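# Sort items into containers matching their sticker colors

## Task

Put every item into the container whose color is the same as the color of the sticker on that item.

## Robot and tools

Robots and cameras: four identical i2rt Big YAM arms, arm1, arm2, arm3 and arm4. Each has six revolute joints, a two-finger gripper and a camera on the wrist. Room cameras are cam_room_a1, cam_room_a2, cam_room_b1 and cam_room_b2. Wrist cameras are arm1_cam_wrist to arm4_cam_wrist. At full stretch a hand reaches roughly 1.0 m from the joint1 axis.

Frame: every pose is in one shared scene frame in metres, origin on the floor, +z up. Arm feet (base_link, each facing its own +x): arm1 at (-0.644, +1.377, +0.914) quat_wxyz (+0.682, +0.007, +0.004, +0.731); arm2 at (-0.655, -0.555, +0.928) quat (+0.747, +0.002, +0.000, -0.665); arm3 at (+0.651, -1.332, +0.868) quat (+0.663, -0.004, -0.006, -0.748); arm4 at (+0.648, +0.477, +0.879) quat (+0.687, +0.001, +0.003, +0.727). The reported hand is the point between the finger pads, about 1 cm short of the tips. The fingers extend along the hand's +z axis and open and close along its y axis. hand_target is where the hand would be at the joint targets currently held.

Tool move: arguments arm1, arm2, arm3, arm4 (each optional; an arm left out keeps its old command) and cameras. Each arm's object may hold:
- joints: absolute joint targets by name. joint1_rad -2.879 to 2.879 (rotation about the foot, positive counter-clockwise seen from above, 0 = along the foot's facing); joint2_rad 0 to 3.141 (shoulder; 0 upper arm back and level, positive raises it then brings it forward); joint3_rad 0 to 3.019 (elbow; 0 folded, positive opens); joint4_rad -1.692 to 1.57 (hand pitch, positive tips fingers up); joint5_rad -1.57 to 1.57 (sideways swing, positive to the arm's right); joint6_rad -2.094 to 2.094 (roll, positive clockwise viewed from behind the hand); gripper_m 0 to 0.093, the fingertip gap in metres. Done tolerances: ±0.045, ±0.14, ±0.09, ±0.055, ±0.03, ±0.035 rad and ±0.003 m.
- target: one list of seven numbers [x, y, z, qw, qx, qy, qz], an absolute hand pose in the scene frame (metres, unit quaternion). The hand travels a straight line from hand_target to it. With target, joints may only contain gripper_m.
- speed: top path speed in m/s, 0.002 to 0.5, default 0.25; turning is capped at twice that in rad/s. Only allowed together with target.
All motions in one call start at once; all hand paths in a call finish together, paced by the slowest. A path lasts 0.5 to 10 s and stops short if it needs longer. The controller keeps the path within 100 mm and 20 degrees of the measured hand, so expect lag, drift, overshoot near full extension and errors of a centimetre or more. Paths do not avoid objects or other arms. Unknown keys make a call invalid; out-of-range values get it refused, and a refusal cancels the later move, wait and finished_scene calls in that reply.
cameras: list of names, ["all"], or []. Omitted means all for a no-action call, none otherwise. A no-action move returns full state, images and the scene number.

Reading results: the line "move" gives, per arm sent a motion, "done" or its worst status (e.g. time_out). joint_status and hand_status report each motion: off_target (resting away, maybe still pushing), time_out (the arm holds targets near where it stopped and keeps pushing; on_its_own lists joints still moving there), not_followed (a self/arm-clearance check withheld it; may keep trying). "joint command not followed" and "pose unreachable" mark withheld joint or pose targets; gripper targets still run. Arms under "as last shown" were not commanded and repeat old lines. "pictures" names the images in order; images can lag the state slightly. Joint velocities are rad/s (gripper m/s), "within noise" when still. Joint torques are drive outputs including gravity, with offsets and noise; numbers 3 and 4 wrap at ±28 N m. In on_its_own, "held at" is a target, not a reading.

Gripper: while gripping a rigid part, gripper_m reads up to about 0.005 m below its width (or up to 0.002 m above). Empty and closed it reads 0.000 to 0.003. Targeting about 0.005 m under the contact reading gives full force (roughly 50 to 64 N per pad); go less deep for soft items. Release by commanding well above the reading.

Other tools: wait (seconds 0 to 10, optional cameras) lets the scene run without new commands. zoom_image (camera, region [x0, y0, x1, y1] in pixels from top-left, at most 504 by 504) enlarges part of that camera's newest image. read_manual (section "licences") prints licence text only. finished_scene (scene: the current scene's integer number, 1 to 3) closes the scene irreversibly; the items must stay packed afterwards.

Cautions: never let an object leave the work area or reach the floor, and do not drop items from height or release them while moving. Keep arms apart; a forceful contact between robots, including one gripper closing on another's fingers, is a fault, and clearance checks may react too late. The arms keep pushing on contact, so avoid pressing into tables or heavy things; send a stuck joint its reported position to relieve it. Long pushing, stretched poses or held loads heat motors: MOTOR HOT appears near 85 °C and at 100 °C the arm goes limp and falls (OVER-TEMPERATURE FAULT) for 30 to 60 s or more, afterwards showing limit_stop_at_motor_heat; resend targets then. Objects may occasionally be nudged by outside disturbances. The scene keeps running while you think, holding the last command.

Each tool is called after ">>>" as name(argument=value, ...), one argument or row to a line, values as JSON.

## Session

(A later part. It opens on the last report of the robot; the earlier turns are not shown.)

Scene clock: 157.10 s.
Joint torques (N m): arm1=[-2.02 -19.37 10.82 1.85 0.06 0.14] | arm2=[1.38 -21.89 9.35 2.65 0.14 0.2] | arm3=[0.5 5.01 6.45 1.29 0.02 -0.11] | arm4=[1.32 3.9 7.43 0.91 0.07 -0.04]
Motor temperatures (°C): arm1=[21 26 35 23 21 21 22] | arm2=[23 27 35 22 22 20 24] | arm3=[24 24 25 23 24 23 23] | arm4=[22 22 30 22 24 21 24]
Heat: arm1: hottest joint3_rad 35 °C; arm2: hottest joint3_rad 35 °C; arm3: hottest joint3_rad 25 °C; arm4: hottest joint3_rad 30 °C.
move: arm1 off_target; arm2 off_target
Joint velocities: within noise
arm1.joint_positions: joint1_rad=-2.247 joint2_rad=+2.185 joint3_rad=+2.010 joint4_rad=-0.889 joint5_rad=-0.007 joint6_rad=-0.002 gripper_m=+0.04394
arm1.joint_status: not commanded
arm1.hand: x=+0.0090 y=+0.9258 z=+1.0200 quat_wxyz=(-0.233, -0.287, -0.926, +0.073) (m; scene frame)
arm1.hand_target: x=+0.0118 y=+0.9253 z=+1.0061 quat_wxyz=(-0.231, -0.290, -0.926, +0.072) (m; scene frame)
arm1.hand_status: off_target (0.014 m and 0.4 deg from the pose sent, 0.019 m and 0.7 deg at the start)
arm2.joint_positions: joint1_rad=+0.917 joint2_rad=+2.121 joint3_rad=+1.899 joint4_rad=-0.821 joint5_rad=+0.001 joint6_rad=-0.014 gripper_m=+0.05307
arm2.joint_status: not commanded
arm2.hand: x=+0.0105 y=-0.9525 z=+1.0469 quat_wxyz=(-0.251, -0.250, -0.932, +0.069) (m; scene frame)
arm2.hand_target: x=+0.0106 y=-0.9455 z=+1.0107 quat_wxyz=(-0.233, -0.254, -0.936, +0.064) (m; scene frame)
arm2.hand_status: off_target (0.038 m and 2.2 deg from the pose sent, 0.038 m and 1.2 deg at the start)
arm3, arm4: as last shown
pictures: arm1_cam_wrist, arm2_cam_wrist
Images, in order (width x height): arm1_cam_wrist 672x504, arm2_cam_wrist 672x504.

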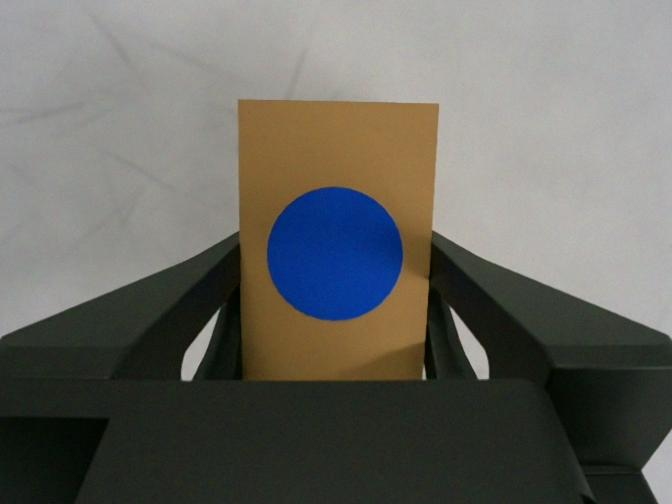

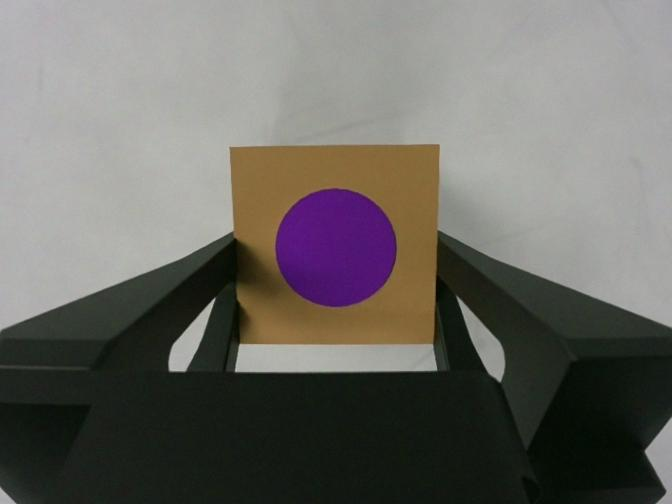

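>>> move(
  arm1={"target":[0.012,0.925,1.014,0.231,0.290,0.925,-0.0724],"speed":0.05},
  arm2={"target":[0.010,-0.945,1.024,0.2335,0.254,0.936,-0.0634],"speed":0.05},
)

>>> move(
  arm1={"joints":{"gripper_m":0.08}},
  arm2={"joints":{"gripper_m":0.088}},
)

>>> move(
  arm1={"target":[-0.15,1.035,1.15,0.231,0.290,0.925,-0.0724],"speed":0.2},
  arm2={"target":[-0.15,-0.853,1.16,0.2335,0.254,0.936,-0.0634],"speed":0.2},
  cameras=["arm1_cam_wrist","arm2_cam_wrist"],
)

>>> move(
  arm1={"target":[-0.38,1.195,1.24,0.365,0.276,0.8815,-0.1145],"speed":0.3},
  arm2={"target":[-0.38,-0.72,1.24,0.3696,0.242,0.892,-0.1003],"speed":0.3},
  cameras=["cam_room_a1","cam_room_a2","cam_room_b1","cam_room_b2"],
)

Scene clock: 165.70 s.
Joint torques (N m): arm1=[-1.49 -19.9 12.14 1.42 0.1 0.13] | arm2=[1.38 -23.06 10.39 1.57 0.14 0.2] | arm3=[0.38 5.07 6.41 1.29 0.02 -0.12] | arm4=[0.97 3.78 7.57 1.03 0.09 -0.09]
Motor temperatures (°C): arm1=[21 27 34 23 21 21 22] | arm2=[23 27 34 22 22 20 24] | arm3=[24 24 25 23 24 23 23] | arm4=[22 22 30 22 24 21 24]
Heat: arm1: hottest joint3_rad 34 °C; arm2: hottest joint3_rad 34 °C; arm3: hottest joint3_rad 25 °C; arm4: hottest joint3_rad 30 °C.
move: arm1 done; arm2 off_target
Joint velocities: within noise
arm1.joint_positions: joint1_rad=-2.247 joint2_rad=+2.185 joint3_rad=+2.010 joint4_rad=-0.889 joint5_rad=-0.007 joint6_rad=-0.002 gripper_m=+0.04394
arm1.joint_status: not commanded
arm1.hand: x=+0.0090 y=+0.9258 z=+1.0200 quat_wxyz=(-0.233, -0.287, -0.926, +0.073) (m; scene frame)
arm1.hand_target: x=+0.0120 y=+0.9252 z=+1.0141 quat_wxyz=(-0.231, -0.290, -0.926, +0.072) (m; scene frame)
arm1.hand_status: done (0.007 m and 0.4 deg from the pose sent, 0.007 m and 0.4 deg at the start)
arm2.joint_positions: joint1_rad=+0.917 joint2_rad=+2.121 joint3_rad=+1.899 joint4_rad=-0.821 joint5_rad=+0.001 joint6_rad=-0.014 gripper_m=+0.05307
arm2.joint_status: not commanded
arm2.hand: x=+0.0105 y=-0.9525 z=+1.0469 quat_wxyz=(-0.251, -0.250, -0.932, +0.069) (m; scene frame)
arm2.hand_target: x=+0.0096 y=-0.9450 z=+1.0243 quat_wxyz=(-0.234, -0.254, -0.936, +0.064) (m; scene frame)
arm2.hand_status: off_target (0.024 m and 2.2 deg from the pose sent, 0.024 m and 2.2 deg at the start)
arm3, arm4: as last shown
pictures: none

Scene clock: 166.27 s.
Joint torques (N m): arm1=[-1.96 -19.9 12.08 1.2 0.09 0.12] | arm2=[1.44 -23.12 10.44 1.52 0.14 0.19] | arm3=[0.38 4.95 6.48 1.24 0.02 -0.11] | arm4=[1.32 3.84 7.5 1.03 0.07 -0.08]
Motor temperatures (°C): arm1=[21 27 34 23 21 21 22] | arm2=[23 27 34 22 22 20 24] | arm3=[24 24 25 23 24 23 23] | arm4=[22 22 30 22 24 21 24]
Heat: arm1: hottest joint3_rad 34 °C; arm2: hottest joint3_rad 34 °C; arm3: hottest joint3_rad 25 °C; arm4: hottest joint3_rad 30 °C.
move: arm1 done; arm2 done
Joint velocities: within noise
arm1.joint_positions: joint1_rad=-2.247 joint2_rad=+2.185 joint3_rad=+2.010 joint4_rad=-0.889 joint5_rad=-0.006 joint6_rad=-0.002 gripper_m=+0.07996
arm1.joint_status: all done
arm1.hand: x=+0.0089 y=+0.9257 z=+1.0200 quat_wxyz=(-0.232, -0.287, -0.926, +0.073) (m; scene frame)
arm1.hand_target: x=+0.0120 y=+0.9252 z=+1.0141 quat_wxyz=(-0.231, -0.290, -0.926, +0.072) (m; scene frame)
arm1.hand_status: not commanded
arm2.joint_positions: joint1_rad=+0.917 joint2_rad=+2.121 joint3_rad=+1.899 joint4_rad=-0.821 joint5_rad=+0.001 joint6_rad=-0.013 gripper_m=+0.08793
arm2.joint_status: all done
arm2.hand: x=+0.0105 y=-0.9526 z=+1.0469 quat_wxyz=(-0.251, -0.251, -0.932, +0.070) (m; scene frame)
arm2.hand_target: x=+0.0096 y=-0.9450 z=+1.0243 quat_wxyz=(-0.234, -0.254, -0.936, +0.064) (m; scene frame)
arm2.hand_status: not commanded
arm3, arm4: as last shown
pictures: none

Scene clock: 168.17 s.
Joint torques (N m): arm1=[-2.67 -13.27 11.41 0.92 -0.03 0.07] | arm2=[1.32 -16.56 10.25 1.16 0.11 0.18] | arm3=[0.5 5.13 6.43 1.32 0.02 -0.11] | arm4=[0.91 3.96 7.58 0.94 0.05 -0.08]
Motor temperatures (°C): arm1=[21 27 34 23 21 21 22] | arm2=[23 27 34 22 22 20 24] | arm3=[24 24 25 23 24 23 23] | arm4=[22 22 30 22 24 21 24]
Heat: arm1: hottest joint3_rad 34 °C; arm2: hottest joint3_rad 34 °C; arm3: hottest joint3_rad 25 °C; arm4: hottest joint3_rad 30 °C.
move: arm1 done; arm2 off_target
Joint velocities: within noise
arm1.joint_positions: joint1_rad=-2.247 joint2_rad=+1.596 joint3_rad=+1.472 joint4_rad=-0.935 joint5_rad=-0.006 joint6_rad=+0.002 gripper_m=+0.07996
arm1.joint_status: not commanded
arm1.hand: x=-0.1470 y=+1.0351 z=+1.1490 quat_wxyz=(-0.235, -0.289, -0.925, +0.073) (m; scene frame)
arm1.hand_target: x=-0.1499 y=+1.0350 z=+1.1501 quat_wxyz=(-0.231, -0.290, -0.926, +0.073) (m; scene frame)
arm1.hand_status: done (0.003 m and 0.4 deg from the pose sent, 0.233 m and 0.4 deg at the start)
arm2.joint_positions: joint1_rad=+0.917 joint2_rad=+1.573 joint3_rad=+1.439 joint4_rad=-0.915 joint5_rad=+0.001 joint6_rad=-0.013 gripper_m=+0.08793
arm2.joint_status: not commanded
arm2.hand: x=-0.1466 y=-0.8597 z=+1.1710 quat_wxyz=(-0.248, -0.251, -0.933, +0.069) (m; scene frame)
arm2.hand_target: x=-0.1501 y=-0.8531 z=+1.1600 quat_wxyz=(-0.233, -0.254, -0.936, +0.064) (m; scene frame)
arm2.hand_status: off_target (0.013 m and 1.9 deg from the pose sent, 0.220 m and 2.2 deg at the start)
arm3, arm4: as last shown
pictures: arm1_cam_wrist, arm2_cam_wrist
Images, in order (width x height): arm1_cam_wrist 672x504, arm2_cam_wrist 672x504.

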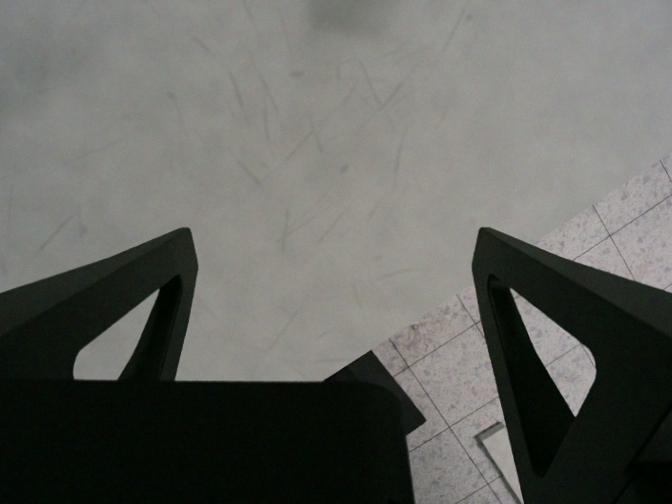

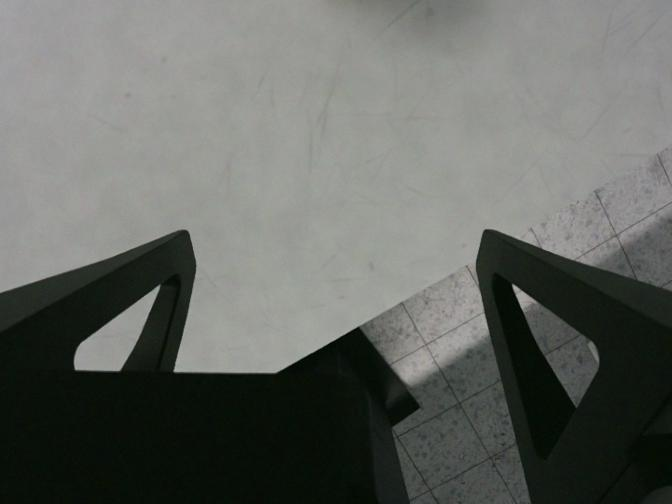

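Scene clock: 169.97 s.
Joint torques (N m): arm1=[-2.67 1.38 11.67 0.95 -0.05 0.01] | arm2=[0.85 -1.96 10.5 1.63 -0.11 0.13] | arm3=[0.44 5.13 6.45 1.29 0.02 -0.11] | arm4=[1.26 4.07 7.5 0.95 0.08 -0.08]
Motor temperatures (°C): arm1=[21 27 34 23 21 21 22] | arm2=[23 27 34 22 22 20 24] | arm3=[24 24 25 23 24 23 23] | arm4=[22 22 30 22 24 21 24]
Heat: arm1: hottest joint3_rad 34 °C; arm2: hottest joint3_rad 34 °C; arm3: hottest joint3_rad 25 °C; arm4: hottest joint3_rad 30 °C.
move: arm1 done; arm2 off_target
Joint velocities: within noise
arm1.joint_positions: joint1_rad=-2.247 joint2_rad=+0.659 joint3_rad=+0.891 joint4_rad=-0.987 joint5_rad=-0.010 joint6_rad=+0.002 gripper_m=+0.07996
arm1.joint_status: not commanded
arm1.hand: x=-0.3779 y=+1.1969 z=+1.2436 quat_wxyz=(-0.373, -0.273, -0.879, +0.115) (m; scene frame)
arm1.hand_target: x=-0.3800 y=+1.1951 z=+1.2400 quat_wxyz=(-0.365, -0.276, -0.882, +0.114) (m; scene frame)
arm1.hand_status: done (0.005 m and 1.0 deg from the pose sent, 0.297 m and 16.6 deg at the start)
arm2.joint_positions: joint1_rad=+0.917 joint2_rad=+0.667 joint3_rad=+0.867 joint4_rad=-0.947 joint5_rad=+0.001 joint6_rad=-0.013 gripper_m=+0.08793
arm2.joint_status: not commanded
arm2.hand: x=-0.3787 y=-0.7219 z=+1.2535 quat_wxyz=(-0.386, -0.238, -0.885, +0.108) (m; scene frame)
arm2.hand_target: x=-0.3802 y=-0.7200 z=+1.2403 quat_wxyz=(-0.370, -0.242, -0.892, +0.100) (m; scene frame)
arm2.hand_status: off_target (0.014 m and 2.2 deg from the pose sent, 0.281 m and 15.1 deg at the start)
arm3, arm4: as last shown
pictures: cam_room_a1, cam_room_a2, cam_room_b1, cam_room_b2
Images, in order (width x height): cam_room_a1 672x504, cam_room_a2 672x504, cam_room_b1 672x504, cam_room_b2 672x504.

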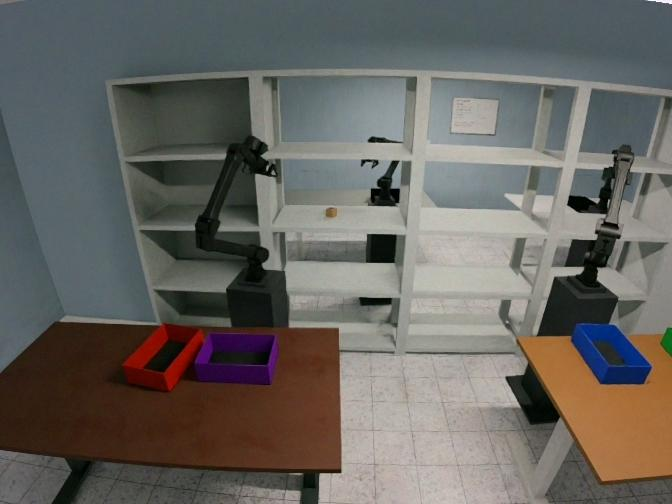

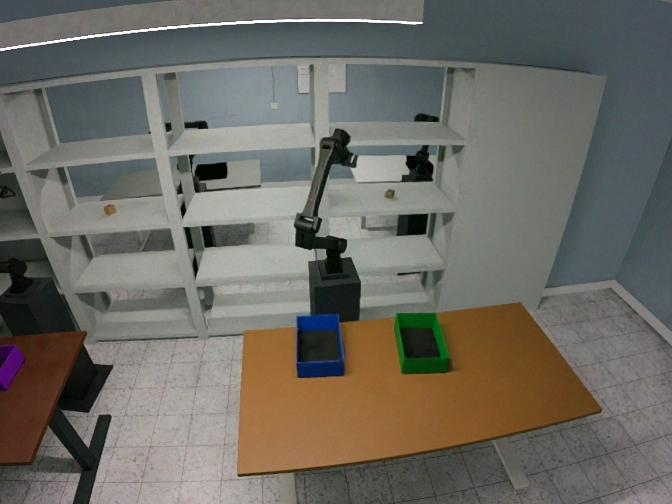

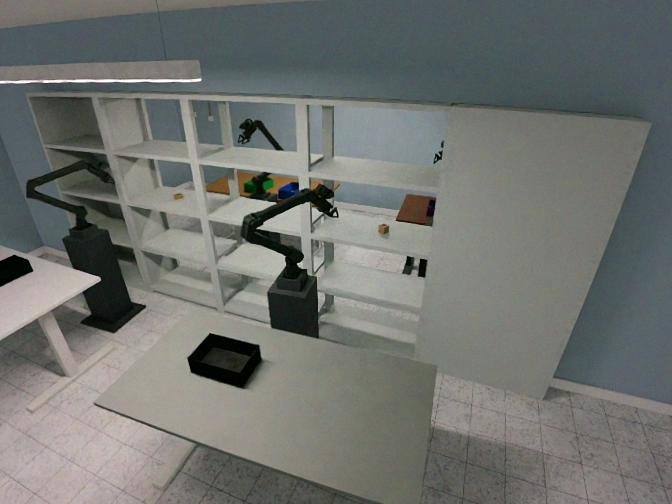

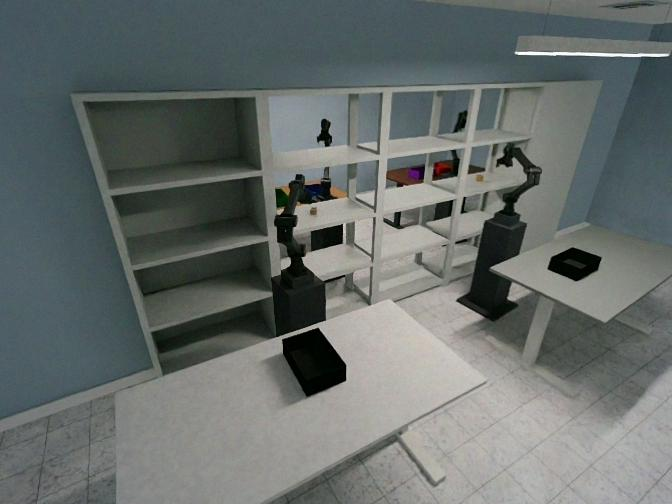

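>>> move(
  arm4={"target":[0.36,0.68,1.22,-0.1145,0.8815,-0.276,-0.365],"speed":0.35},
  arm3={"target":[0.36,-1.161,1.22,-0.1003,0.8917,-0.242,-0.3696],"speed":0.35},
)

>>> move(
  arm4={"target":[0.078,0.907,1.125,-0.1145,0.8815,-0.276,-0.365],"speed":0.25},
  arm3={"target":[0.086,-1.0,1.14,-0.1003,0.8917,-0.242,-0.3696],"speed":0.25},
  cameras=["arm3_cam_wrist","arm4_cam_wrist"],
)

Scene clock: 181.03 s.
Joint torques (N m): arm1=[-2.96 1.49 11.64 1.17 -0.06 0.02] | arm2=[0.85 -1.96 10.5 1.62 -0.11 0.13] | arm3=[2.37 -3.55 9.69 2.09 0.1 -0.03] | arm4=[0.26 -4.48 10.11 1.65 0.23 -0.03]
Motor temperatures (°C): arm1=[21 26 35 23 21 21 22] | arm2=[23 27 33 22 22 20 24] | arm3=[24 24 25 23 24 23 23] | arm4=[22 22 30 22 24 21 24]
Heat: arm1: hottest joint3_rad 35 °C; arm2: hottest joint3_rad 33 °C; arm3: hottest joint3_rad 25 °C; arm4: hottest joint3_rad 30 °C.
move: arm3 done; arm4 off_target
Joint velocities: within noise
arm1, arm2: as last shown
arm3.joint_positions: joint1_rad=-1.968 joint2_rad=+0.745 joint3_rad=+0.984 joint4_rad=-1.041 joint5_rad=+0.025 joint6_rad=+0.007 gripper_m=+0.09403
arm3.joint_status: not commanded
arm3.hand: x=+0.3636 y=-1.1580 z=+1.2141 quat_wxyz=(+0.100, -0.895, +0.247, +0.358) (m; scene frame)
arm3.hand_target: x=+0.3601 y=-1.1610 z=+1.2201 quat_wxyz=(+0.100, -0.892, +0.242, +0.370) (m; scene frame)
arm3.hand_status: done (0.008 m and 1.6 deg from the pose sent, 0.265 m and 8.1 deg at the start)
arm4.joint_positions: joint1_rad=+0.919 joint2_rad=+0.795 joint3_rad=+0.957 joint4_rad=-0.990 joint5_rad=+0.004 joint6_rad=+0.010 gripper_m=+0.09402
arm4.joint_status: not commanded
arm4.hand: x=+0.3603 y=+0.6757 z=+1.2071 quat_wxyz=(-0.104, +0.889, -0.279, -0.349) (m; scene frame)
arm4.hand_target: x=+0.3602 y=+0.6798 z=+1.2200 quat_wxyz=(-0.115, +0.882, -0.276, -0.365) (m; scene frame)
arm4.hand_status: off_target (0.014 m and 2.4 deg from the pose sent, 0.282 m and 7.9 deg at the start)
pictures: none

Scene clock: 183.23 s.
Joint torques (N m): arm1=[-2.73 0.79 11.64 1.13 -0.04 -0.03] | arm2=[0.85 -1.9 10.5 1.65 -0.11 0.13] | arm3=[1.08 -17.2 14.04 1.81 -0.08 -0.13] | arm4=[0.38 -18.43 12.96 1.33 -0.09 -0.1]
Motor temperatures (°C): arm1=[21 26 35 23 21 21 22] | arm2=[23 27 33 22 22 20 24] | arm3=[24 24 26 23 24 23 23] | arm4=[22 22 31 22 24 21 24]
Heat: arm1: hottest joint3_rad 35 °C; arm2: hottest joint3_rad 33 °C; arm3: hottest joint3_rad 26 °C; arm4: hottest joint3_rad 31 °C.
move: arm3 off_target; arm4 off_target
Joint velocities: within noise
arm1, arm2: as last shown
arm3.joint_positions: joint1_rad=-1.968 joint2_rad=+1.587 joint3_rad=+1.384 joint4_rad=-0.639 joint5_rad=+0.017 joint6_rad=+0.006 gripper_m=+0.09403
arm3.joint_status: not commanded
arm3.hand: x=+0.1004 y=-1.0109 z=+1.1086 quat_wxyz=(+0.092, -0.903, +0.247, +0.341) (m; scene frame)
arm3.hand_target: x=+0.0877 y=-1.0011 z=+1.1404 quat_wxyz=(+0.101, -0.891, +0.242, +0.370) (m; scene frame)
arm3.hand_status: off_target (0.036 m and 3.7 deg from the pose sent, 0.328 m and 1.6 deg at the start)
arm4.joint_positions: joint1_rad=+0.872 joint2_rad=+1.754 joint3_rad=+1.531 joint4_rad=-0.612 joint5_rad=-0.022 joint6_rad=-0.020 gripper_m=+0.09402
arm4.joint_status: not commanded
arm4.hand: x=+0.0895 y=+0.8929 z=+1.1023 quat_wxyz=(-0.105, +0.889, -0.283, -0.345) (m; scene frame)
arm4.hand_target: x=+0.0794 y=+0.9062 z=+1.1252 quat_wxyz=(-0.115, +0.882, -0.276, -0.365) (m; scene frame)
arm4.hand_status: off_target (0.029 m and 2.8 deg from the pose sent, 0.374 m and 2.4 deg at the start)
pictures: arm3_cam_wrist, arm4_cam_wrist
Images, in order (width x height): arm3_cam_wrist 672x504, arm4_cam_wrist 672x504.

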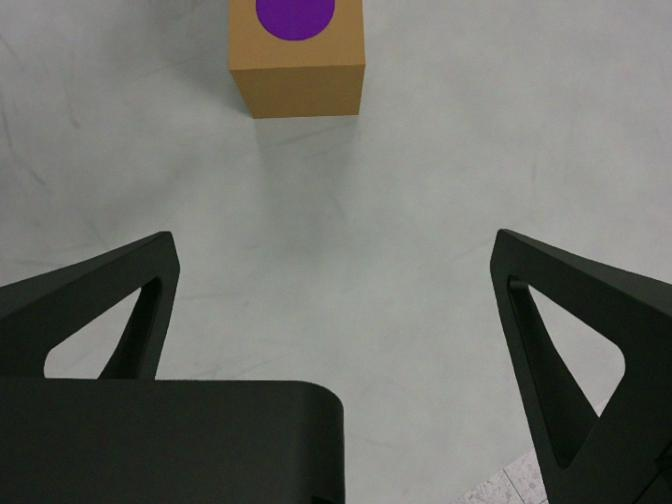

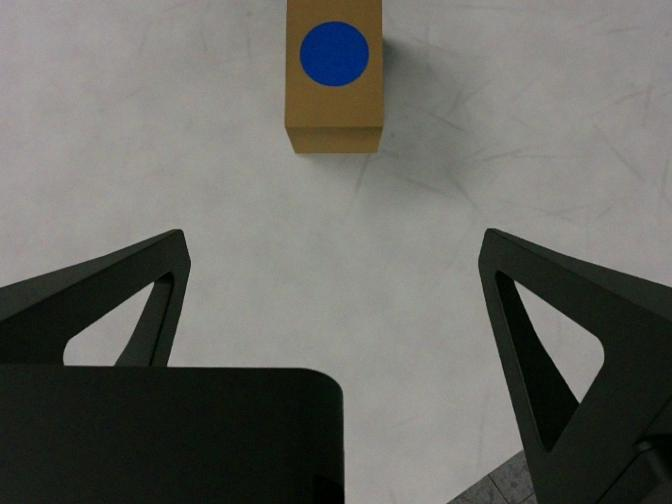

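>>> move(
  arm4={"target":[0.006,0.949,1.055,-0.1145,0.8815,-0.276,-0.365],"speed":0.15},
  arm3={"target":[0.003,-0.973,1.07,-0.1003,0.8917,-0.242,-0.3696],"speed":0.15},
  cameras=["arm3_cam_wrist","arm4_cam_wrist"],
)

Scene clock: 194.70 s.
Joint torques (N m): arm1=[-2.78 0.67 11.58 1.1 -0.02 -0.03] | arm2=[0.85 -2.02 10.51 1.65 -0.1 0.12] | arm3=[2.32 -20.78 13.81 1.94 0.12 0.03] | arm4=[1.38 -21.95 12.72 1.61 0.2 -0.01]
Motor temperatures (°C): arm1=[21 25 35 23 21 21 22] | arm2=[23 26 33 22 22 20 23] | arm3=[24 24 27 23 24 23 23] | arm4=[22 22 33 22 24 21 24]
Heat: arm1: hottest joint3_rad 35 °C; arm2: hottest joint3_rad 33 °C; arm3: hottest joint3_rad 27 °C; arm4: hottest joint3_rad 33 °C.
move: arm3 off_target; arm4 off_target
Joint velocities: within noise
arm1, arm2: as last shown
arm3.joint_positions: joint1_rad=-1.956 joint2_rad=+1.838 joint3_rad=+1.540 joint4_rad=-0.543 joint5_rad=+0.031 joint6_rad=+0.010 gripper_m=+0.09403
arm3.joint_status: not commanded
arm3.hand: x=+0.0258 y=-0.9760 z=+1.0425 quat_wxyz=(+0.095, -0.903, +0.246, +0.340) (m; scene frame)
arm3.hand_target: x=+0.0050 y=-0.9743 z=+1.0703 quat_wxyz=(+0.100, -0.892, +0.242, +0.370) (m; scene frame)
arm3.hand_status: off_target (0.036 m and 3.7 deg from the pose sent, 0.111 m and 3.7 deg at the start)
arm4.joint_positions: joint1_rad=+0.872 joint2_rad=+2.006 joint3_rad=+1.732 joint4_rad=-0.563 joint5_rad=-0.020 joint6_rad=-0.020 gripper_m=+0.09402
arm4.joint_status: not commanded
arm4.hand: x=+0.0250 y=+0.9412 z=+1.0380 quat_wxyz=(-0.106, +0.889, -0.283, -0.344) (m; scene frame)
arm4.hand_target: x=+0.0074 y=+0.9480 z=+1.0553 quat_wxyz=(-0.115, +0.882, -0.276, -0.365) (m; scene frame)
arm4.hand_status: off_target (0.027 m and 2.9 deg from the pose sent, 0.111 m and 2.8 deg at the start)
pictures: arm3_cam_wrist, arm4_cam_wrist
Images, in order (width x height): arm3_cam_wrist 672x504, arm4_cam_wrist 672x504.

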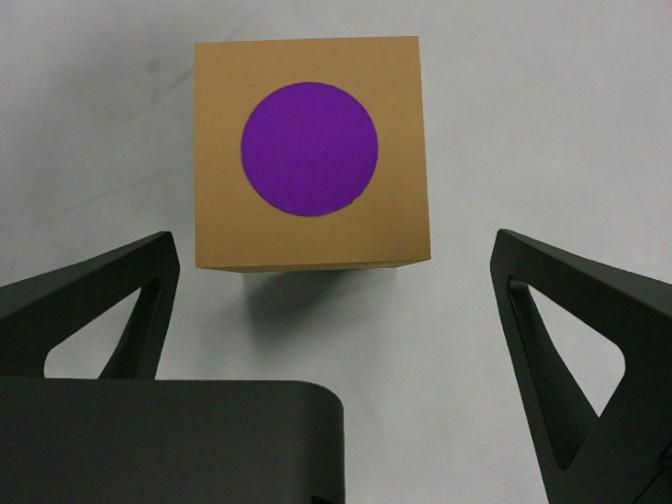

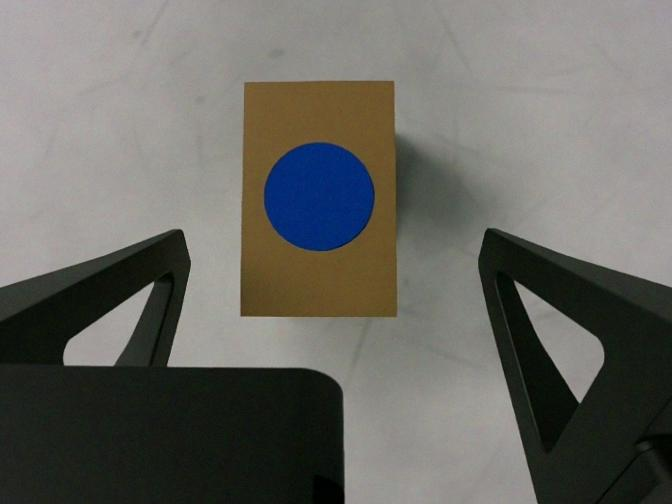

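>>> move(
  arm4={"target":[-0.010,0.955,1.033,-0.1145,0.8815,-0.276,-0.365],"speed":0.1},
  arm3={"target":[-0.022,-0.961,1.07,-0.1003,0.8917,-0.242,-0.3696],"speed":0.1},
  cameras=["arm3_cam_wrist","arm4_cam_wrist"],
)

Scene clock: 201.03 s.
Joint torques (N m): arm1=[-3.14 0.91 11.58 1.11 -0.05 0.01] | arm2=[0.79 -1.85 10.51 1.65 -0.11 0.13] | arm3=[2.43 -21.25 13.86 1.11 0.13 0.02] | arm4=[1.32 -22.71 12.67 1.68 0.24 0.07]
Motor temperatures (°C): arm1=[21 25 35 23 21 21 22] | arm2=[23 26 33 22 22 20 23] | arm3=[24 24 27 23 24 23 23] | arm4=[22 23 33 22 24 21 24]
Heat: arm1: hottest joint3_rad 35 °C; arm2: hottest joint3_rad 33 °C; arm3: hottest joint3_rad 27 °C; arm4: hottest joint3_rad 33 °C.
move: arm3 off_target; arm4 off_target
Joint velocities: within noise
arm1, arm2: as last shown
arm3.joint_positions: joint1_rad=-1.956 joint2_rad=+1.906 joint3_rad=+1.652 joint4_rad=-0.557 joint5_rad=+0.032 joint6_rad=+0.011 gripper_m=+0.09403
arm3.joint_status: not commanded
arm3.hand: x=-0.0031 y=-0.9596 z=+1.0515 quat_wxyz=(+0.099, -0.897, +0.246, +0.353) (m; scene frame)
arm3.hand_target: x=-0.0208 y=-0.9618 z=+1.0700 quat_wxyz=(+0.100, -0.891, +0.242, +0.370) (m; scene frame)
arm3.hand_status: off_target (0.027 m and 2.0 deg from the pose sent, 0.057 m and 3.7 deg at the start)
arm4.joint_positions: joint1_rad=+0.879 joint2_rad=+2.062 joint3_rad=+1.772 joint4_rad=-0.543 joint5_rad=-0.015 joint6_rad=-0.020 gripper_m=+0.09402
arm4.joint_status: not commanded
arm4.hand: x=+0.0088 y=+0.9466 z=+1.0197 quat_wxyz=(-0.107, +0.889, -0.280, -0.345) (m; scene frame)
arm4.hand_target: x=-0.0086 y=+0.9540 z=+1.0333 quat_wxyz=(-0.114, +0.882, -0.276, -0.365) (m; scene frame)
arm4.hand_status: off_target (0.025 m and 2.7 deg from the pose sent, 0.038 m and 2.9 deg at the start)
pictures: arm3_cam_wrist, arm4_cam_wrist
Images, in order (width x height): arm3_cam_wrist 672x504, arm4_cam_wrist 672x504.

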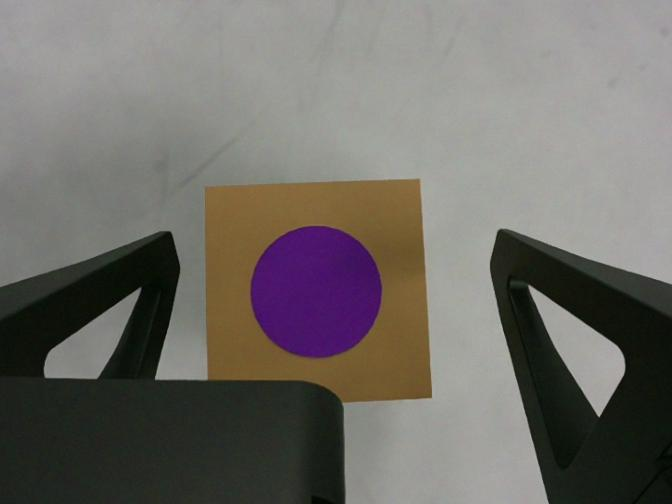

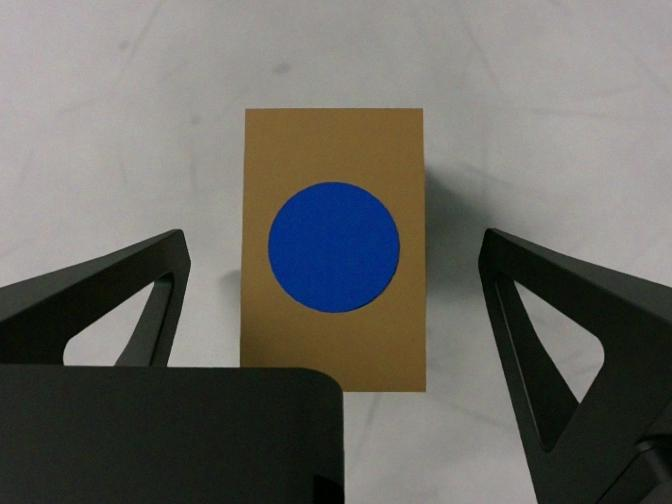

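>>> move(
  arm4={"joints":{"gripper_m":0.025}},
  arm3={"joints":{"gripper_m":0.035}},
  cameras=["arm3_cam_wrist","arm4_cam_wrist"],
)

>>> move(
  arm4={"target":[0.02,0.935,1.13,-0.1145,0.8815,-0.276,-0.365],"speed":0.2},
  arm3={"target":[0.01,-0.975,1.15,-0.1003,0.8917,-0.242,-0.3696],"speed":0.2},
  cameras=["arm3_cam_wrist","arm4_cam_wrist"],
)

>>> move(
  arm4={"target":[0.40,0.67,1.25,-0.1145,0.8815,-0.276,-0.365],"speed":0.3},
  arm3={"target":[0.40,-1.195,1.25,-0.1003,0.8917,-0.242,-0.3696],"speed":0.3},
)

>>> move(
  arm3={"joints":{"joint2_rad":0.54,"joint3_rad":1.5,"joint4_rad":-1.6}},
  arm4={"joints":{"joint2_rad":0.54,"joint3_rad":1.5,"joint4_rad":-1.6}},
)

>>> move(
  arm3={"joints":{"joint1_rad":1.2,"joint5_rad":0,"joint6_rad":0}},
  arm4={"joints":{"joint1_rad":-1.75,"joint5_rad":0,"joint6_rad":0}},
  cameras=["arm3_cam_wrist","arm4_cam_wrist"],
)

Scene clock: 209.93 s.
Joint torques (N m): arm1=[-2.14 0.5 11.73 1.24 0.01 0] | arm2=[0.79 -1.9 10.5 1.63 -0.1 0.13] | arm3=[2.49 -21.3 13.87 1.06 0.11 0.02] | arm4=[1.32 -22.89 12.62 1.7 0.2 0.06]
Motor temperatures (°C): arm1=[21 25 35 23 21 21 22] | arm2=[23 26 33 22 22 20 23] | arm3=[24 25 28 23 24 23 23] | arm4=[22 24 33 22 24 21 24]
Heat: arm1: hottest joint3_rad 35 °C; arm2: hottest joint3_rad 33 °C; arm3: hottest joint3_rad 28 °C; arm4: hottest joint3_rad 33 °C.
move: arm3 off_target; arm4 off_target
Joint velocities: within noise
arm1, arm2: as last shown
arm3.joint_positions: joint1_rad=-1.956 joint2_rad=+1.906 joint3_rad=+1.652 joint4_rad=-0.557 joint5_rad=+0.033 joint6_rad=+0.012 gripper_m=+0.05316
arm3.joint_status: gripper_m off_target (ended at +0.05319, target +0.03500)
arm3.hand: x=-0.0031 y=-0.9597 z=+1.0515 quat_wxyz=(+0.099, -0.897, +0.246, +0.353) (m; scene frame)
arm3.hand_target: x=-0.0207 y=-0.9618 z=+1.0700 quat_wxyz=(+0.100, -0.891, +0.242, +0.370) (m; scene frame)
arm3.hand_status: not commanded
arm4.joint_positions: joint1_rad=+0.879 joint2_rad=+2.062 joint3_rad=+1.772 joint4_rad=-0.543 joint5_rad=-0.015 joint6_rad=-0.020 gripper_m=+0.04412
arm4.joint_status: gripper_m off_target (ended at +0.04415, target +0.02500)
arm4.hand: x=+0.0088 y=+0.9467 z=+1.0199 quat_wxyz=(-0.107, +0.889, -0.280, -0.345) (m; scene frame)
arm4.hand_target: x=-0.0086 y=+0.9540 z=+1.0331 quat_wxyz=(-0.114, +0.882, -0.276, -0.365) (m; scene frame)
arm4.hand_status: not commanded
pictures: arm3_cam_wrist, arm4_cam_wrist
Images, in order (width x height): arm3_cam_wrist 672x504, arm4_cam_wrist 672x504.

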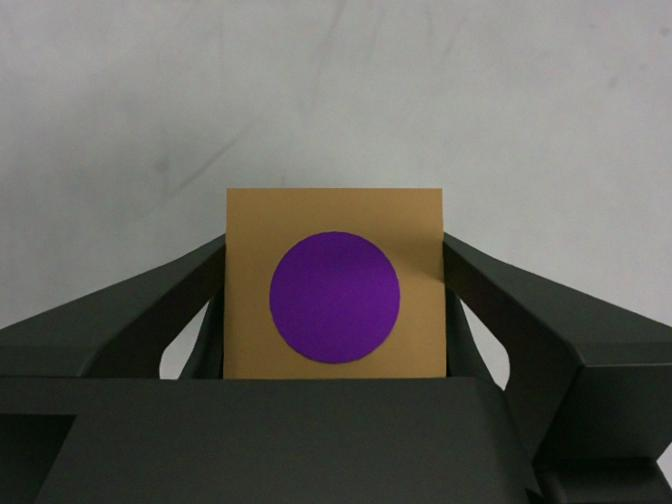

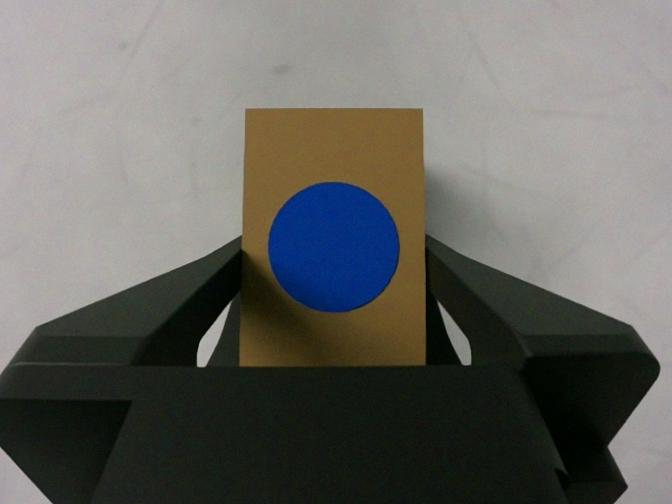

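Scene clock: 211.23 s.
Joint torques (N m): arm1=[-3.14 1.08 11.67 1.16 -0.05 0.02] | arm2=[0.79 -1.9 10.51 1.62 -0.11 0.13] | arm3=[2.37 -21.3 13.93 1.18 0.02 0.01] | arm4=[0.79 -23 12.52 0.75 0.17 0.04]
Motor temperatures (°C): arm1=[21 25 35 23 21 21 22] | arm2=[23 26 33 22 22 20 23] | arm3=[24 25 28 23 24 23 23] | arm4=[22 24 34 22 24 21 25]
Heat: arm1: hottest joint3_rad 35 °C; arm2: hottest joint3_rad 33 °C; arm3: hottest joint3_rad 28 °C; arm4: hottest joint3_rad 34 °C.
move: arm3 off_target; arm4 off_target
Joint velocities: within noise
arm1, arm2: as last shown
arm3.joint_positions: joint1_rad=-1.956 joint2_rad=+1.796 joint3_rad=+1.680 joint4_rad=-0.713 joint5_rad=+0.033 joint6_rad=+0.012 gripper_m=+0.05316
arm3.joint_status: not commanded
arm3.hand: x=+0.0243 y=-0.9740 z=+1.1191 quat_wxyz=(+0.097, -0.900, +0.247, +0.345) (m; scene frame)
arm3.hand_target: x=+0.0115 y=-0.9758 z=+1.1498 quat_wxyz=(+0.100, -0.891, +0.242, +0.370) (m; scene frame)
arm3.hand_status: off_target (0.034 m and 3.0 deg from the pose sent, 0.100 m and 2.0 deg at the start)
arm4.joint_positions: joint1_rad=+0.879 joint2_rad=+1.937 joint3_rad=+1.800 joint4_rad=-0.687 joint5_rad=-0.015 joint6_rad=-0.020 gripper_m=+0.04412
arm4.joint_status: not commanded
arm4.hand: x=+0.0297 y=+0.9319 z=+1.1060 quat_wxyz=(-0.109, +0.888, -0.280, -0.349) (m; scene frame)
arm4.hand_target: x=+0.0209 y=+0.9344 z=+1.1300 quat_wxyz=(-0.115, +0.882, -0.276, -0.365) (m; scene frame)
arm4.hand_status: off_target (0.026 m and 2.1 deg from the pose sent, 0.111 m and 2.6 deg at the start)
pictures: arm3_cam_wrist, arm4_cam_wrist
Images, in order (width x height): arm3_cam_wrist 672x504, arm4_cam_wrist 672x504.

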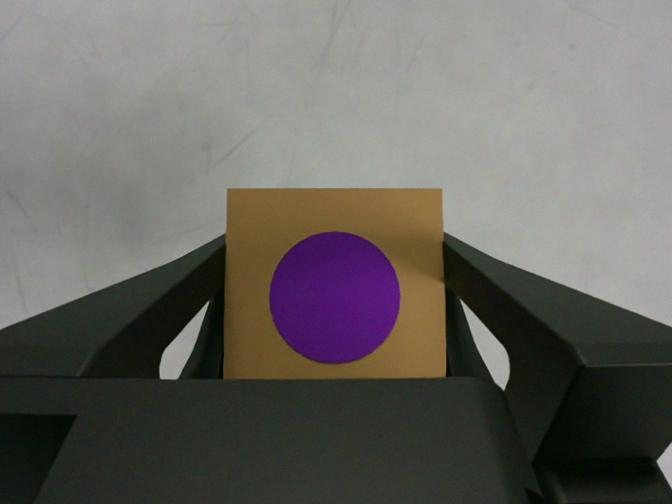

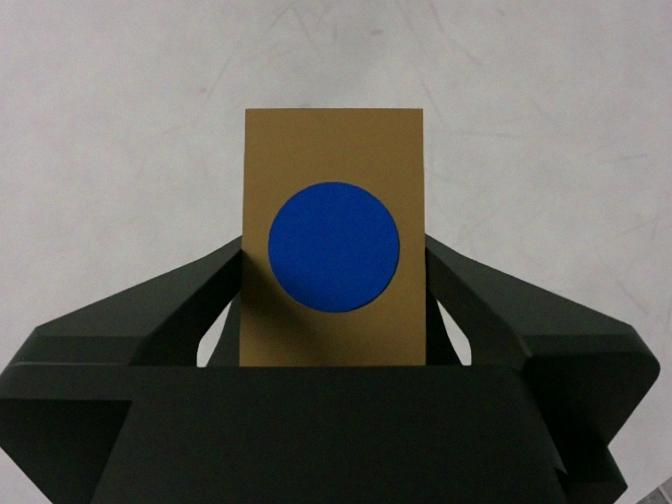

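Scene clock: 213.70 s.
Joint torques (N m): arm1=[-2.73 1.44 11.58 1.22 -0.07 0] | arm2=[0.91 -1.9 10.47 1.62 -0.11 0.14] | arm3=[2.37 -0.56 8.9 1.29 0.15 0.02] | arm4=[0.26 -1.26 9.16 0.92 -0.11 -0.08]
Motor temperatures (°C): arm1=[21 25 35 23 21 21 22] | arm2=[23 26 33 22 22 20 23] | arm3=[24 25 28 23 24 23 23] | arm4=[22 24 34 22 24 21 25]
Heat: arm1: hottest joint3_rad 35 °C; arm2: hottest joint3_rad 33 °C; arm3: hottest joint3_rad 28 °C; arm4: hottest joint3_rad 34 °C.
move: arm3 done; arm4 done
Joint velocities: within noise
arm1, arm2: as last shown
arm3.joint_positions: joint1_rad=-1.900 joint2_rad=+0.627 joint3_rad=+1.037 joint4_rad=-1.181 joint5_rad=+0.073 joint6_rad=+0.051 gripper_m=+0.05316
arm3.joint_status: not commanded
arm3.hand: x=+0.4016 y=-1.1916 z=+1.2526 quat_wxyz=(+0.104, -0.889, +0.244, +0.372) (m; scene frame)
arm3.hand_target: x=+0.4000 y=-1.1949 z=+1.2501 quat_wxyz=(+0.100, -0.892, +0.242, +0.370) (m; scene frame)
arm3.hand_status: done (0.005 m and 0.6 deg from the pose sent, 0.455 m and 3.0 deg at the start)
arm4.joint_positions: joint1_rad=+0.843 joint2_rad=+0.696 joint3_rad=+1.017 joint4_rad=-1.096 joint5_rad=-0.042 joint6_rad=-0.040 gripper_m=+0.04413
arm4.joint_status: not commanded
arm4.hand: x=+0.3992 y=+0.6686 z=+1.2520 quat_wxyz=(-0.114, +0.878, -0.279, -0.371) (m; scene frame)
arm4.hand_target: x=+0.4000 y=+0.6700 z=+1.2499 quat_wxyz=(-0.114, +0.882, -0.276, -0.365) (m; scene frame)
arm4.hand_status: done (0.003 m and 0.9 deg from the pose sent, 0.476 m and 2.1 deg at the start)
pictures: none

Scene clock: 215.00 s.
Joint torques (N m): arm1=[-2.37 1.26 11.66 1.03 -0.02 0.02] | arm2=[0.97 -1.96 10.51 1.61 -0.11 0.13] | arm3=[2.32 4.72 9.16 1.43 0.14 0.03] | arm4=[-0.26 5.42 7.38 1.02 -0.05 -0.09]
Motor temperatures (°C): arm1=[21 25 35 23 21 21 22] | arm2=[23 26 33 22 22 20 23] | arm3=[24 25 28 23 24 23 23] | arm4=[22 24 34 22 24 21 25]
Heat: arm1: hottest joint3_rad 35 °C; arm2: hottest joint3_rad 33 °C; arm3: hottest joint3_rad 28 °C; arm4: hottest joint3_rad 34 °C.
move: arm3 done; arm4 done
Joint velocities: within noise
arm1.joint_positions: joint1_rad=-2.247 joint2_rad=+0.659 joint3_rad=+0.891 joint4_rad=-0.987 joint5_rad=-0.010 joint6_rad=+0.002 gripper_m=+0.07996
arm1.joint_status: not commanded
arm1.hand: x=-0.3779 y=+1.1969 z=+1.2436 quat_wxyz=(-0.373, -0.273, -0.879, +0.115) (m; scene frame)
arm1.hand_target: x=-0.3800 y=+1.1951 z=+1.2400 quat_wxyz=(-0.365, -0.276, -0.882, +0.114) (m; scene frame)
arm1.hand_status: not commanded
arm2.joint_positions: joint1_rad=+0.917 joint2_rad=+0.667 joint3_rad=+0.867 joint4_rad=-0.947 joint5_rad=+0.001 joint6_rad=-0.013 gripper_m=+0.08793
arm2.joint_status: not commanded
arm2.hand: x=-0.3787 y=-0.7219 z=+1.2535 quat_wxyz=(-0.386, -0.238, -0.885, +0.108) (m; scene frame)
arm2.hand_target: x=-0.3802 y=-0.7200 z=+1.2403 quat_wxyz=(-0.370, -0.242, -0.892, +0.100) (m; scene frame)
arm2.hand_status: not commanded
arm3.joint_positions: joint1_rad=-1.900 joint2_rad=+0.533 joint3_rad=+1.470 joint4_rad=-1.596 joint5_rad=+0.073 joint6_rad=+0.051 gripper_m=+0.05316
arm3.joint_status: all done
arm3.hand: x=+0.5192 y=-1.2464 z=+1.4038 quat_wxyz=(+0.113, -0.866, +0.241, +0.423) (m; scene frame)
arm3.hand_target: x=+0.5205 y=-1.2488 z=+1.4148 quat_wxyz=(+0.111, -0.863, +0.237, +0.432) (m; scene frame)
arm3.hand_status: not commanded
arm4.joint_positions: joint1_rad=+0.843 joint2_rad=+0.529 joint3_rad=+1.482 joint4_rad=-1.591 joint5_rad=-0.042 joint6_rad=-0.040 gripper_m=+0.04413
arm4.joint_status: all done
arm4.hand: x=+0.5290 y=+0.5668 z=+1.4234 quat_wxyz=(-0.137, +0.851, -0.269, -0.430) (m; scene frame)
arm4.hand_target: x=+0.5291 y=+0.5673 z=+1.4279 quat_wxyz=(-0.140, +0.853, -0.265, -0.428) (m; scene frame)
arm4.hand_status: not commanded
pictures: none

Scene clock: 217.37 s.
Joint torques (N m): arm1=[-3.08 0.32 11.62 1.25 -0.05 -0.06] | arm2=[0.73 -1.96 10.5 1.62 -0.11 0.13] | arm3=[2.08 5.13 9.07 1.4 0.02 -0.11] | arm4=[0.56 5.54 7.3 0.99 0.13 0.16]
Motor temperatures (°C): arm1=[21 25 35 23 21 21 22] | arm2=[23 25 33 22 22 20 23] | arm3=[24 25 29 23 24 23 24] | arm4=[22 24 34 22 24 21 25]
Heat: arm1: hottest joint3_rad 35 °C; arm2: hottest joint3_rad 33 °C; arm3: hottest joint3_rad 29 °C; arm4: hottest joint3_rad 34 °C.
move: arm3 done; arm4 done
Joint velocities: within noise
arm1, arm2: as last shown
arm3.joint_positions: joint1_rad=+1.189 joint2_rad=+0.533 joint3_rad=+1.470 joint4_rad=-1.596 joint5_rad=+0.000 joint6_rad=+0.007 gripper_m=+0.05318
arm3.joint_status: all done
arm3.hand: x=+0.7836 y=-1.3980 z=+1.4060 quat_wxyz=(-0.429, -0.223, -0.868, +0.114) (m; scene frame)
arm3.hand_target: x=+0.7822 y=-1.3952 z=+1.4168 quat_wxyz=(-0.437, -0.214, -0.866, +0.115) (m; scene frame)
arm3.hand_status: not commanded
arm4.joint_positions: joint1_rad=-1.746 joint2_rad=+0.529 joint3_rad=+1.482 joint4_rad=-1.591 joint5_rad=-0.001 joint6_rad=-0.013 gripper_m=+0.04413
arm4.joint_status: all done
arm4.hand: x=+0.7991 y=+0.4611 z=+1.4224 quat_wxyz=(-0.447, -0.046, -0.893, +0.031) (m; scene frame)
arm4.hand_target: x=+0.7992 y=+0.4604 z=+1.4269 quat_wxyz=(-0.446, -0.054, -0.893, +0.029) (m; scene frame)
arm4.hand_status: not commanded
pictures: arm3_cam_wrist, arm4_cam_wrist
Images, in order (width x height): arm3_cam_wrist 672x504, arm4_cam_wrist 672x504.

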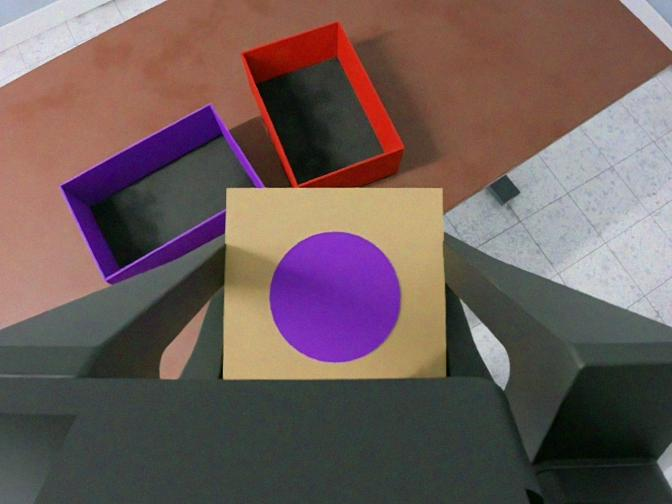

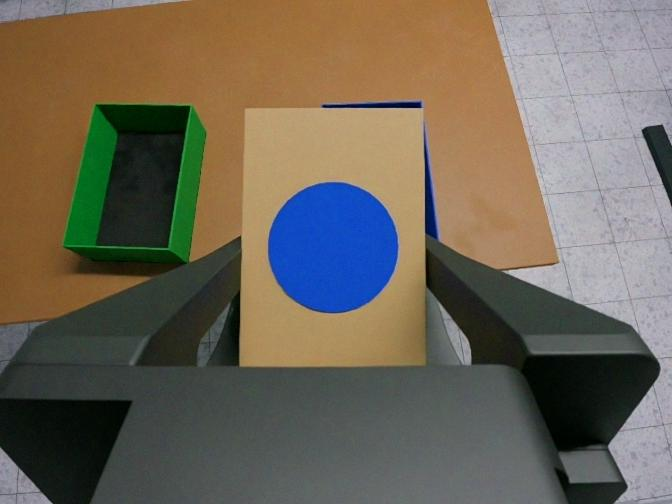

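>>> move(
  arm3={"target":[1.16,-1.275,1.0,-0.383,0,-0.924,0],"speed":0.3},
  arm4={"target":[1.17,0.345,1.0,-0.383,-0.01,-0.924,0],"speed":0.3},
  cameras=["arm3_cam_wrist","arm4_cam_wrist"],
)

Scene clock: 232.97 s.
Joint torques (N m): arm1=[-2.43 1.61 11.51 1.18 -0.02 0] | arm2=[0.79 -1.9 10.48 1.65 -0.11 0.12] | arm3=[2.08 -12.63 11.36 2.06 0 -0.13] | arm4=[0.26 -13.51 10.85 1.69 -0.16 -0.1]
Motor temperatures (°C): arm1=[21 24 35 23 21 21 22] | arm2=[23 25 33 22 22 20 23] | arm3=[24 25 29 23 24 23 24] | arm4=[22 23 34 22 24 21 25]
Heat: arm1: hottest joint3_rad 35 °C; arm2: hottest joint3_rad 33 °C; arm3: hottest joint3_rad 29 °C; arm4: hottest joint3_rad 34 °C.
move: arm3 off_target; arm4 off_target
Joint velocities: within noise
arm1, arm2: as last shown
arm3.joint_positions: joint1_rad=+1.816 joint2_rad=+1.389 joint3_rad=+0.763 joint4_rad=-0.238 joint5_rad=+0.090 joint6_rad=+0.116 gripper_m=+0.05318
arm3.joint_status: not commanded
arm3.hand: x=+1.1396 y=-1.2854 z=+0.9708 quat_wxyz=(-0.349, -0.009, -0.937, +0.007) (m; scene frame)
arm3.hand_target: x=+1.1583 y=-1.2752 z=+1.0004 quat_wxyz=(-0.383, +0.000, -0.924, +0.000) (m; scene frame)
arm3.hand_status: off_target (0.037 m and 4.4 deg from the pose sent, 0.567 m and 30.0 deg at the start)
arm4.joint_positions: joint1_rad=-1.939 joint2_rad=+1.475 joint3_rad=+0.822 joint4_rad=-0.226 joint5_rad=-0.215 joint6_rad=-0.193 gripper_m=+0.04414
arm4.joint_status: not commanded
arm4.hand: x=+1.1472 y=+0.3553 z=+0.9714 quat_wxyz=(-0.350, -0.019, -0.937, -0.012) (m; scene frame)
arm4.hand_target: x=+1.1681 y=+0.3454 z=+1.0007 quat_wxyz=(-0.383, -0.010, -0.924, +0.001) (m; scene frame)
arm4.hand_status: off_target (0.038 m and 4.4 deg from the pose sent, 0.574 m and 9.8 deg at the start)
pictures: arm3_cam_wrist, arm4_cam_wrist
Images, in order (width x height): arm3_cam_wrist 672x504, arm4_cam_wrist 672x504.

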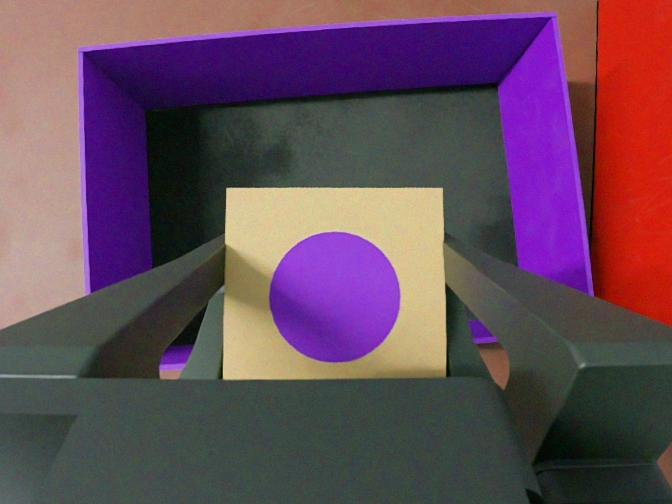

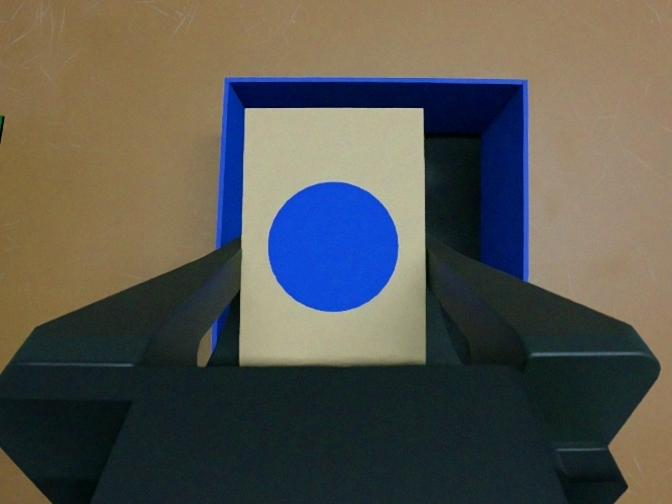

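>>> move(
  arm3={"target":[1.222,-1.272,0.89,-0.383,0,-0.924,0],"speed":0.2},
  arm4={"target":[1.170,0.321,0.87,-0.383,-0.01,-0.924,0],"speed":0.2},
  cameras=["arm3_cam_wrist","arm4_cam_wrist"],
)

Scene clock: 246.83 s.
Joint torques (N m): arm1=[-2.32 1.49 11.59 1.32 -0.05 -0.05] | arm2=[1.03 -1.96 10.51 1.63 -0.11 0.13] | arm3=[1.32 -15.21 9.81 2.13 0 -0.13] | arm4=[0.26 -15.09 5.9 1.81 -0.15 -0.1]
Motor temperatures (°C): arm1=[21 24 36 23 21 21 22] | arm2=[23 25 33 22 22 20 23] | arm3=[24 24 31 23 24 23 24] | arm4=[22 23 34 22 24 21 26]
Heat: arm1: hottest joint3_rad 36 °C; arm2: hottest joint3_rad 33 °C; arm3: hottest joint3_rad 31 °C; arm4: hottest joint3_rad 34 °C.
move: arm3 off_target; arm4 done
Joint velocities: within noise
arm1, arm2: as last shown
arm3.joint_positions: joint1_rad=+1.816 joint2_rad=+1.743 joint3_rad=+0.825 joint4_rad=+0.066 joint5_rad=+0.084 joint6_rad=+0.109 gripper_m=+0.05318
arm3.joint_status: not commanded
arm3.hand: x=+1.1971 y=-1.2786 z=+0.8697 quat_wxyz=(-0.354, -0.005, -0.935, +0.004) (m; scene frame)
arm3.hand_target: x=+1.2205 y=-1.2722 z=+0.8908 quat_wxyz=(-0.383, +0.000, -0.924, +0.000) (m; scene frame)
arm3.hand_status: off_target (0.033 m and 3.6 deg from the pose sent, 0.116 m and 4.4 deg at the start)
arm4.joint_positions: joint1_rad=-1.992 joint2_rad=+1.774 joint3_rad=+0.786 joint4_rad=+0.150 joint5_rad=-0.251 joint6_rad=-0.231 gripper_m=+0.04414
arm4.joint_status: not commanded
arm4.hand: x=+1.1652 y=+0.3257 z=+0.8658 quat_wxyz=(-0.372, -0.016, -0.928, -0.006) (m; scene frame)
arm4.hand_target: x=+1.1699 y=+0.3210 z=+0.8702 quat_wxyz=(-0.383, -0.010, -0.924, +0.000) (m; scene frame)
arm4.hand_status: done (0.008 m and 1.6 deg from the pose sent, 0.109 m and 4.4 deg at the start)
pictures: arm3_cam_wrist, arm4_cam_wrist
Images, in order (width x height): arm3_cam_wrist 672x504, arm4_cam_wrist 672x504.

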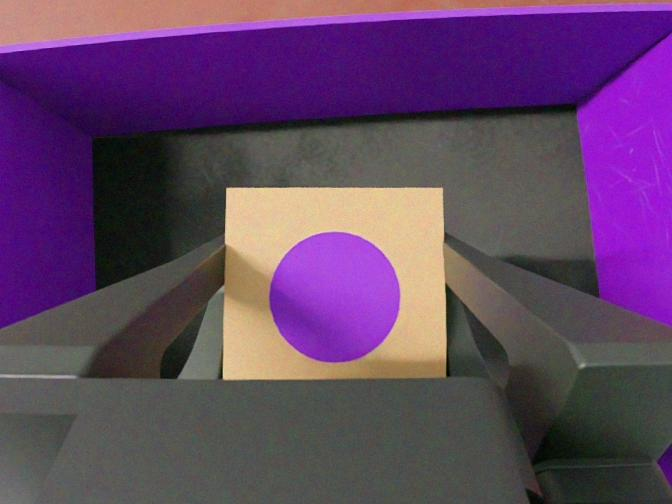

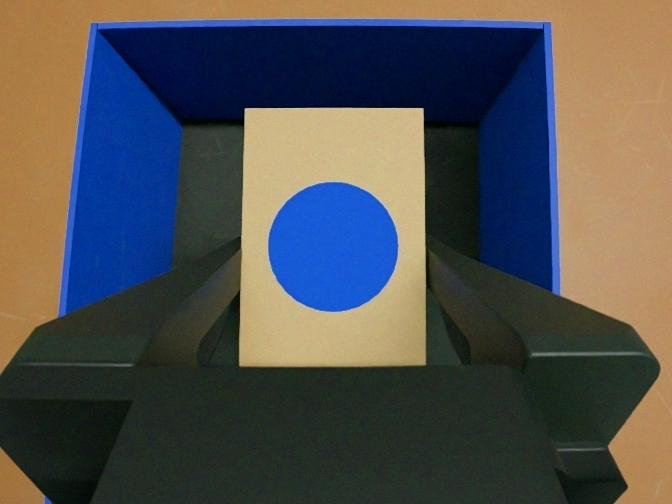

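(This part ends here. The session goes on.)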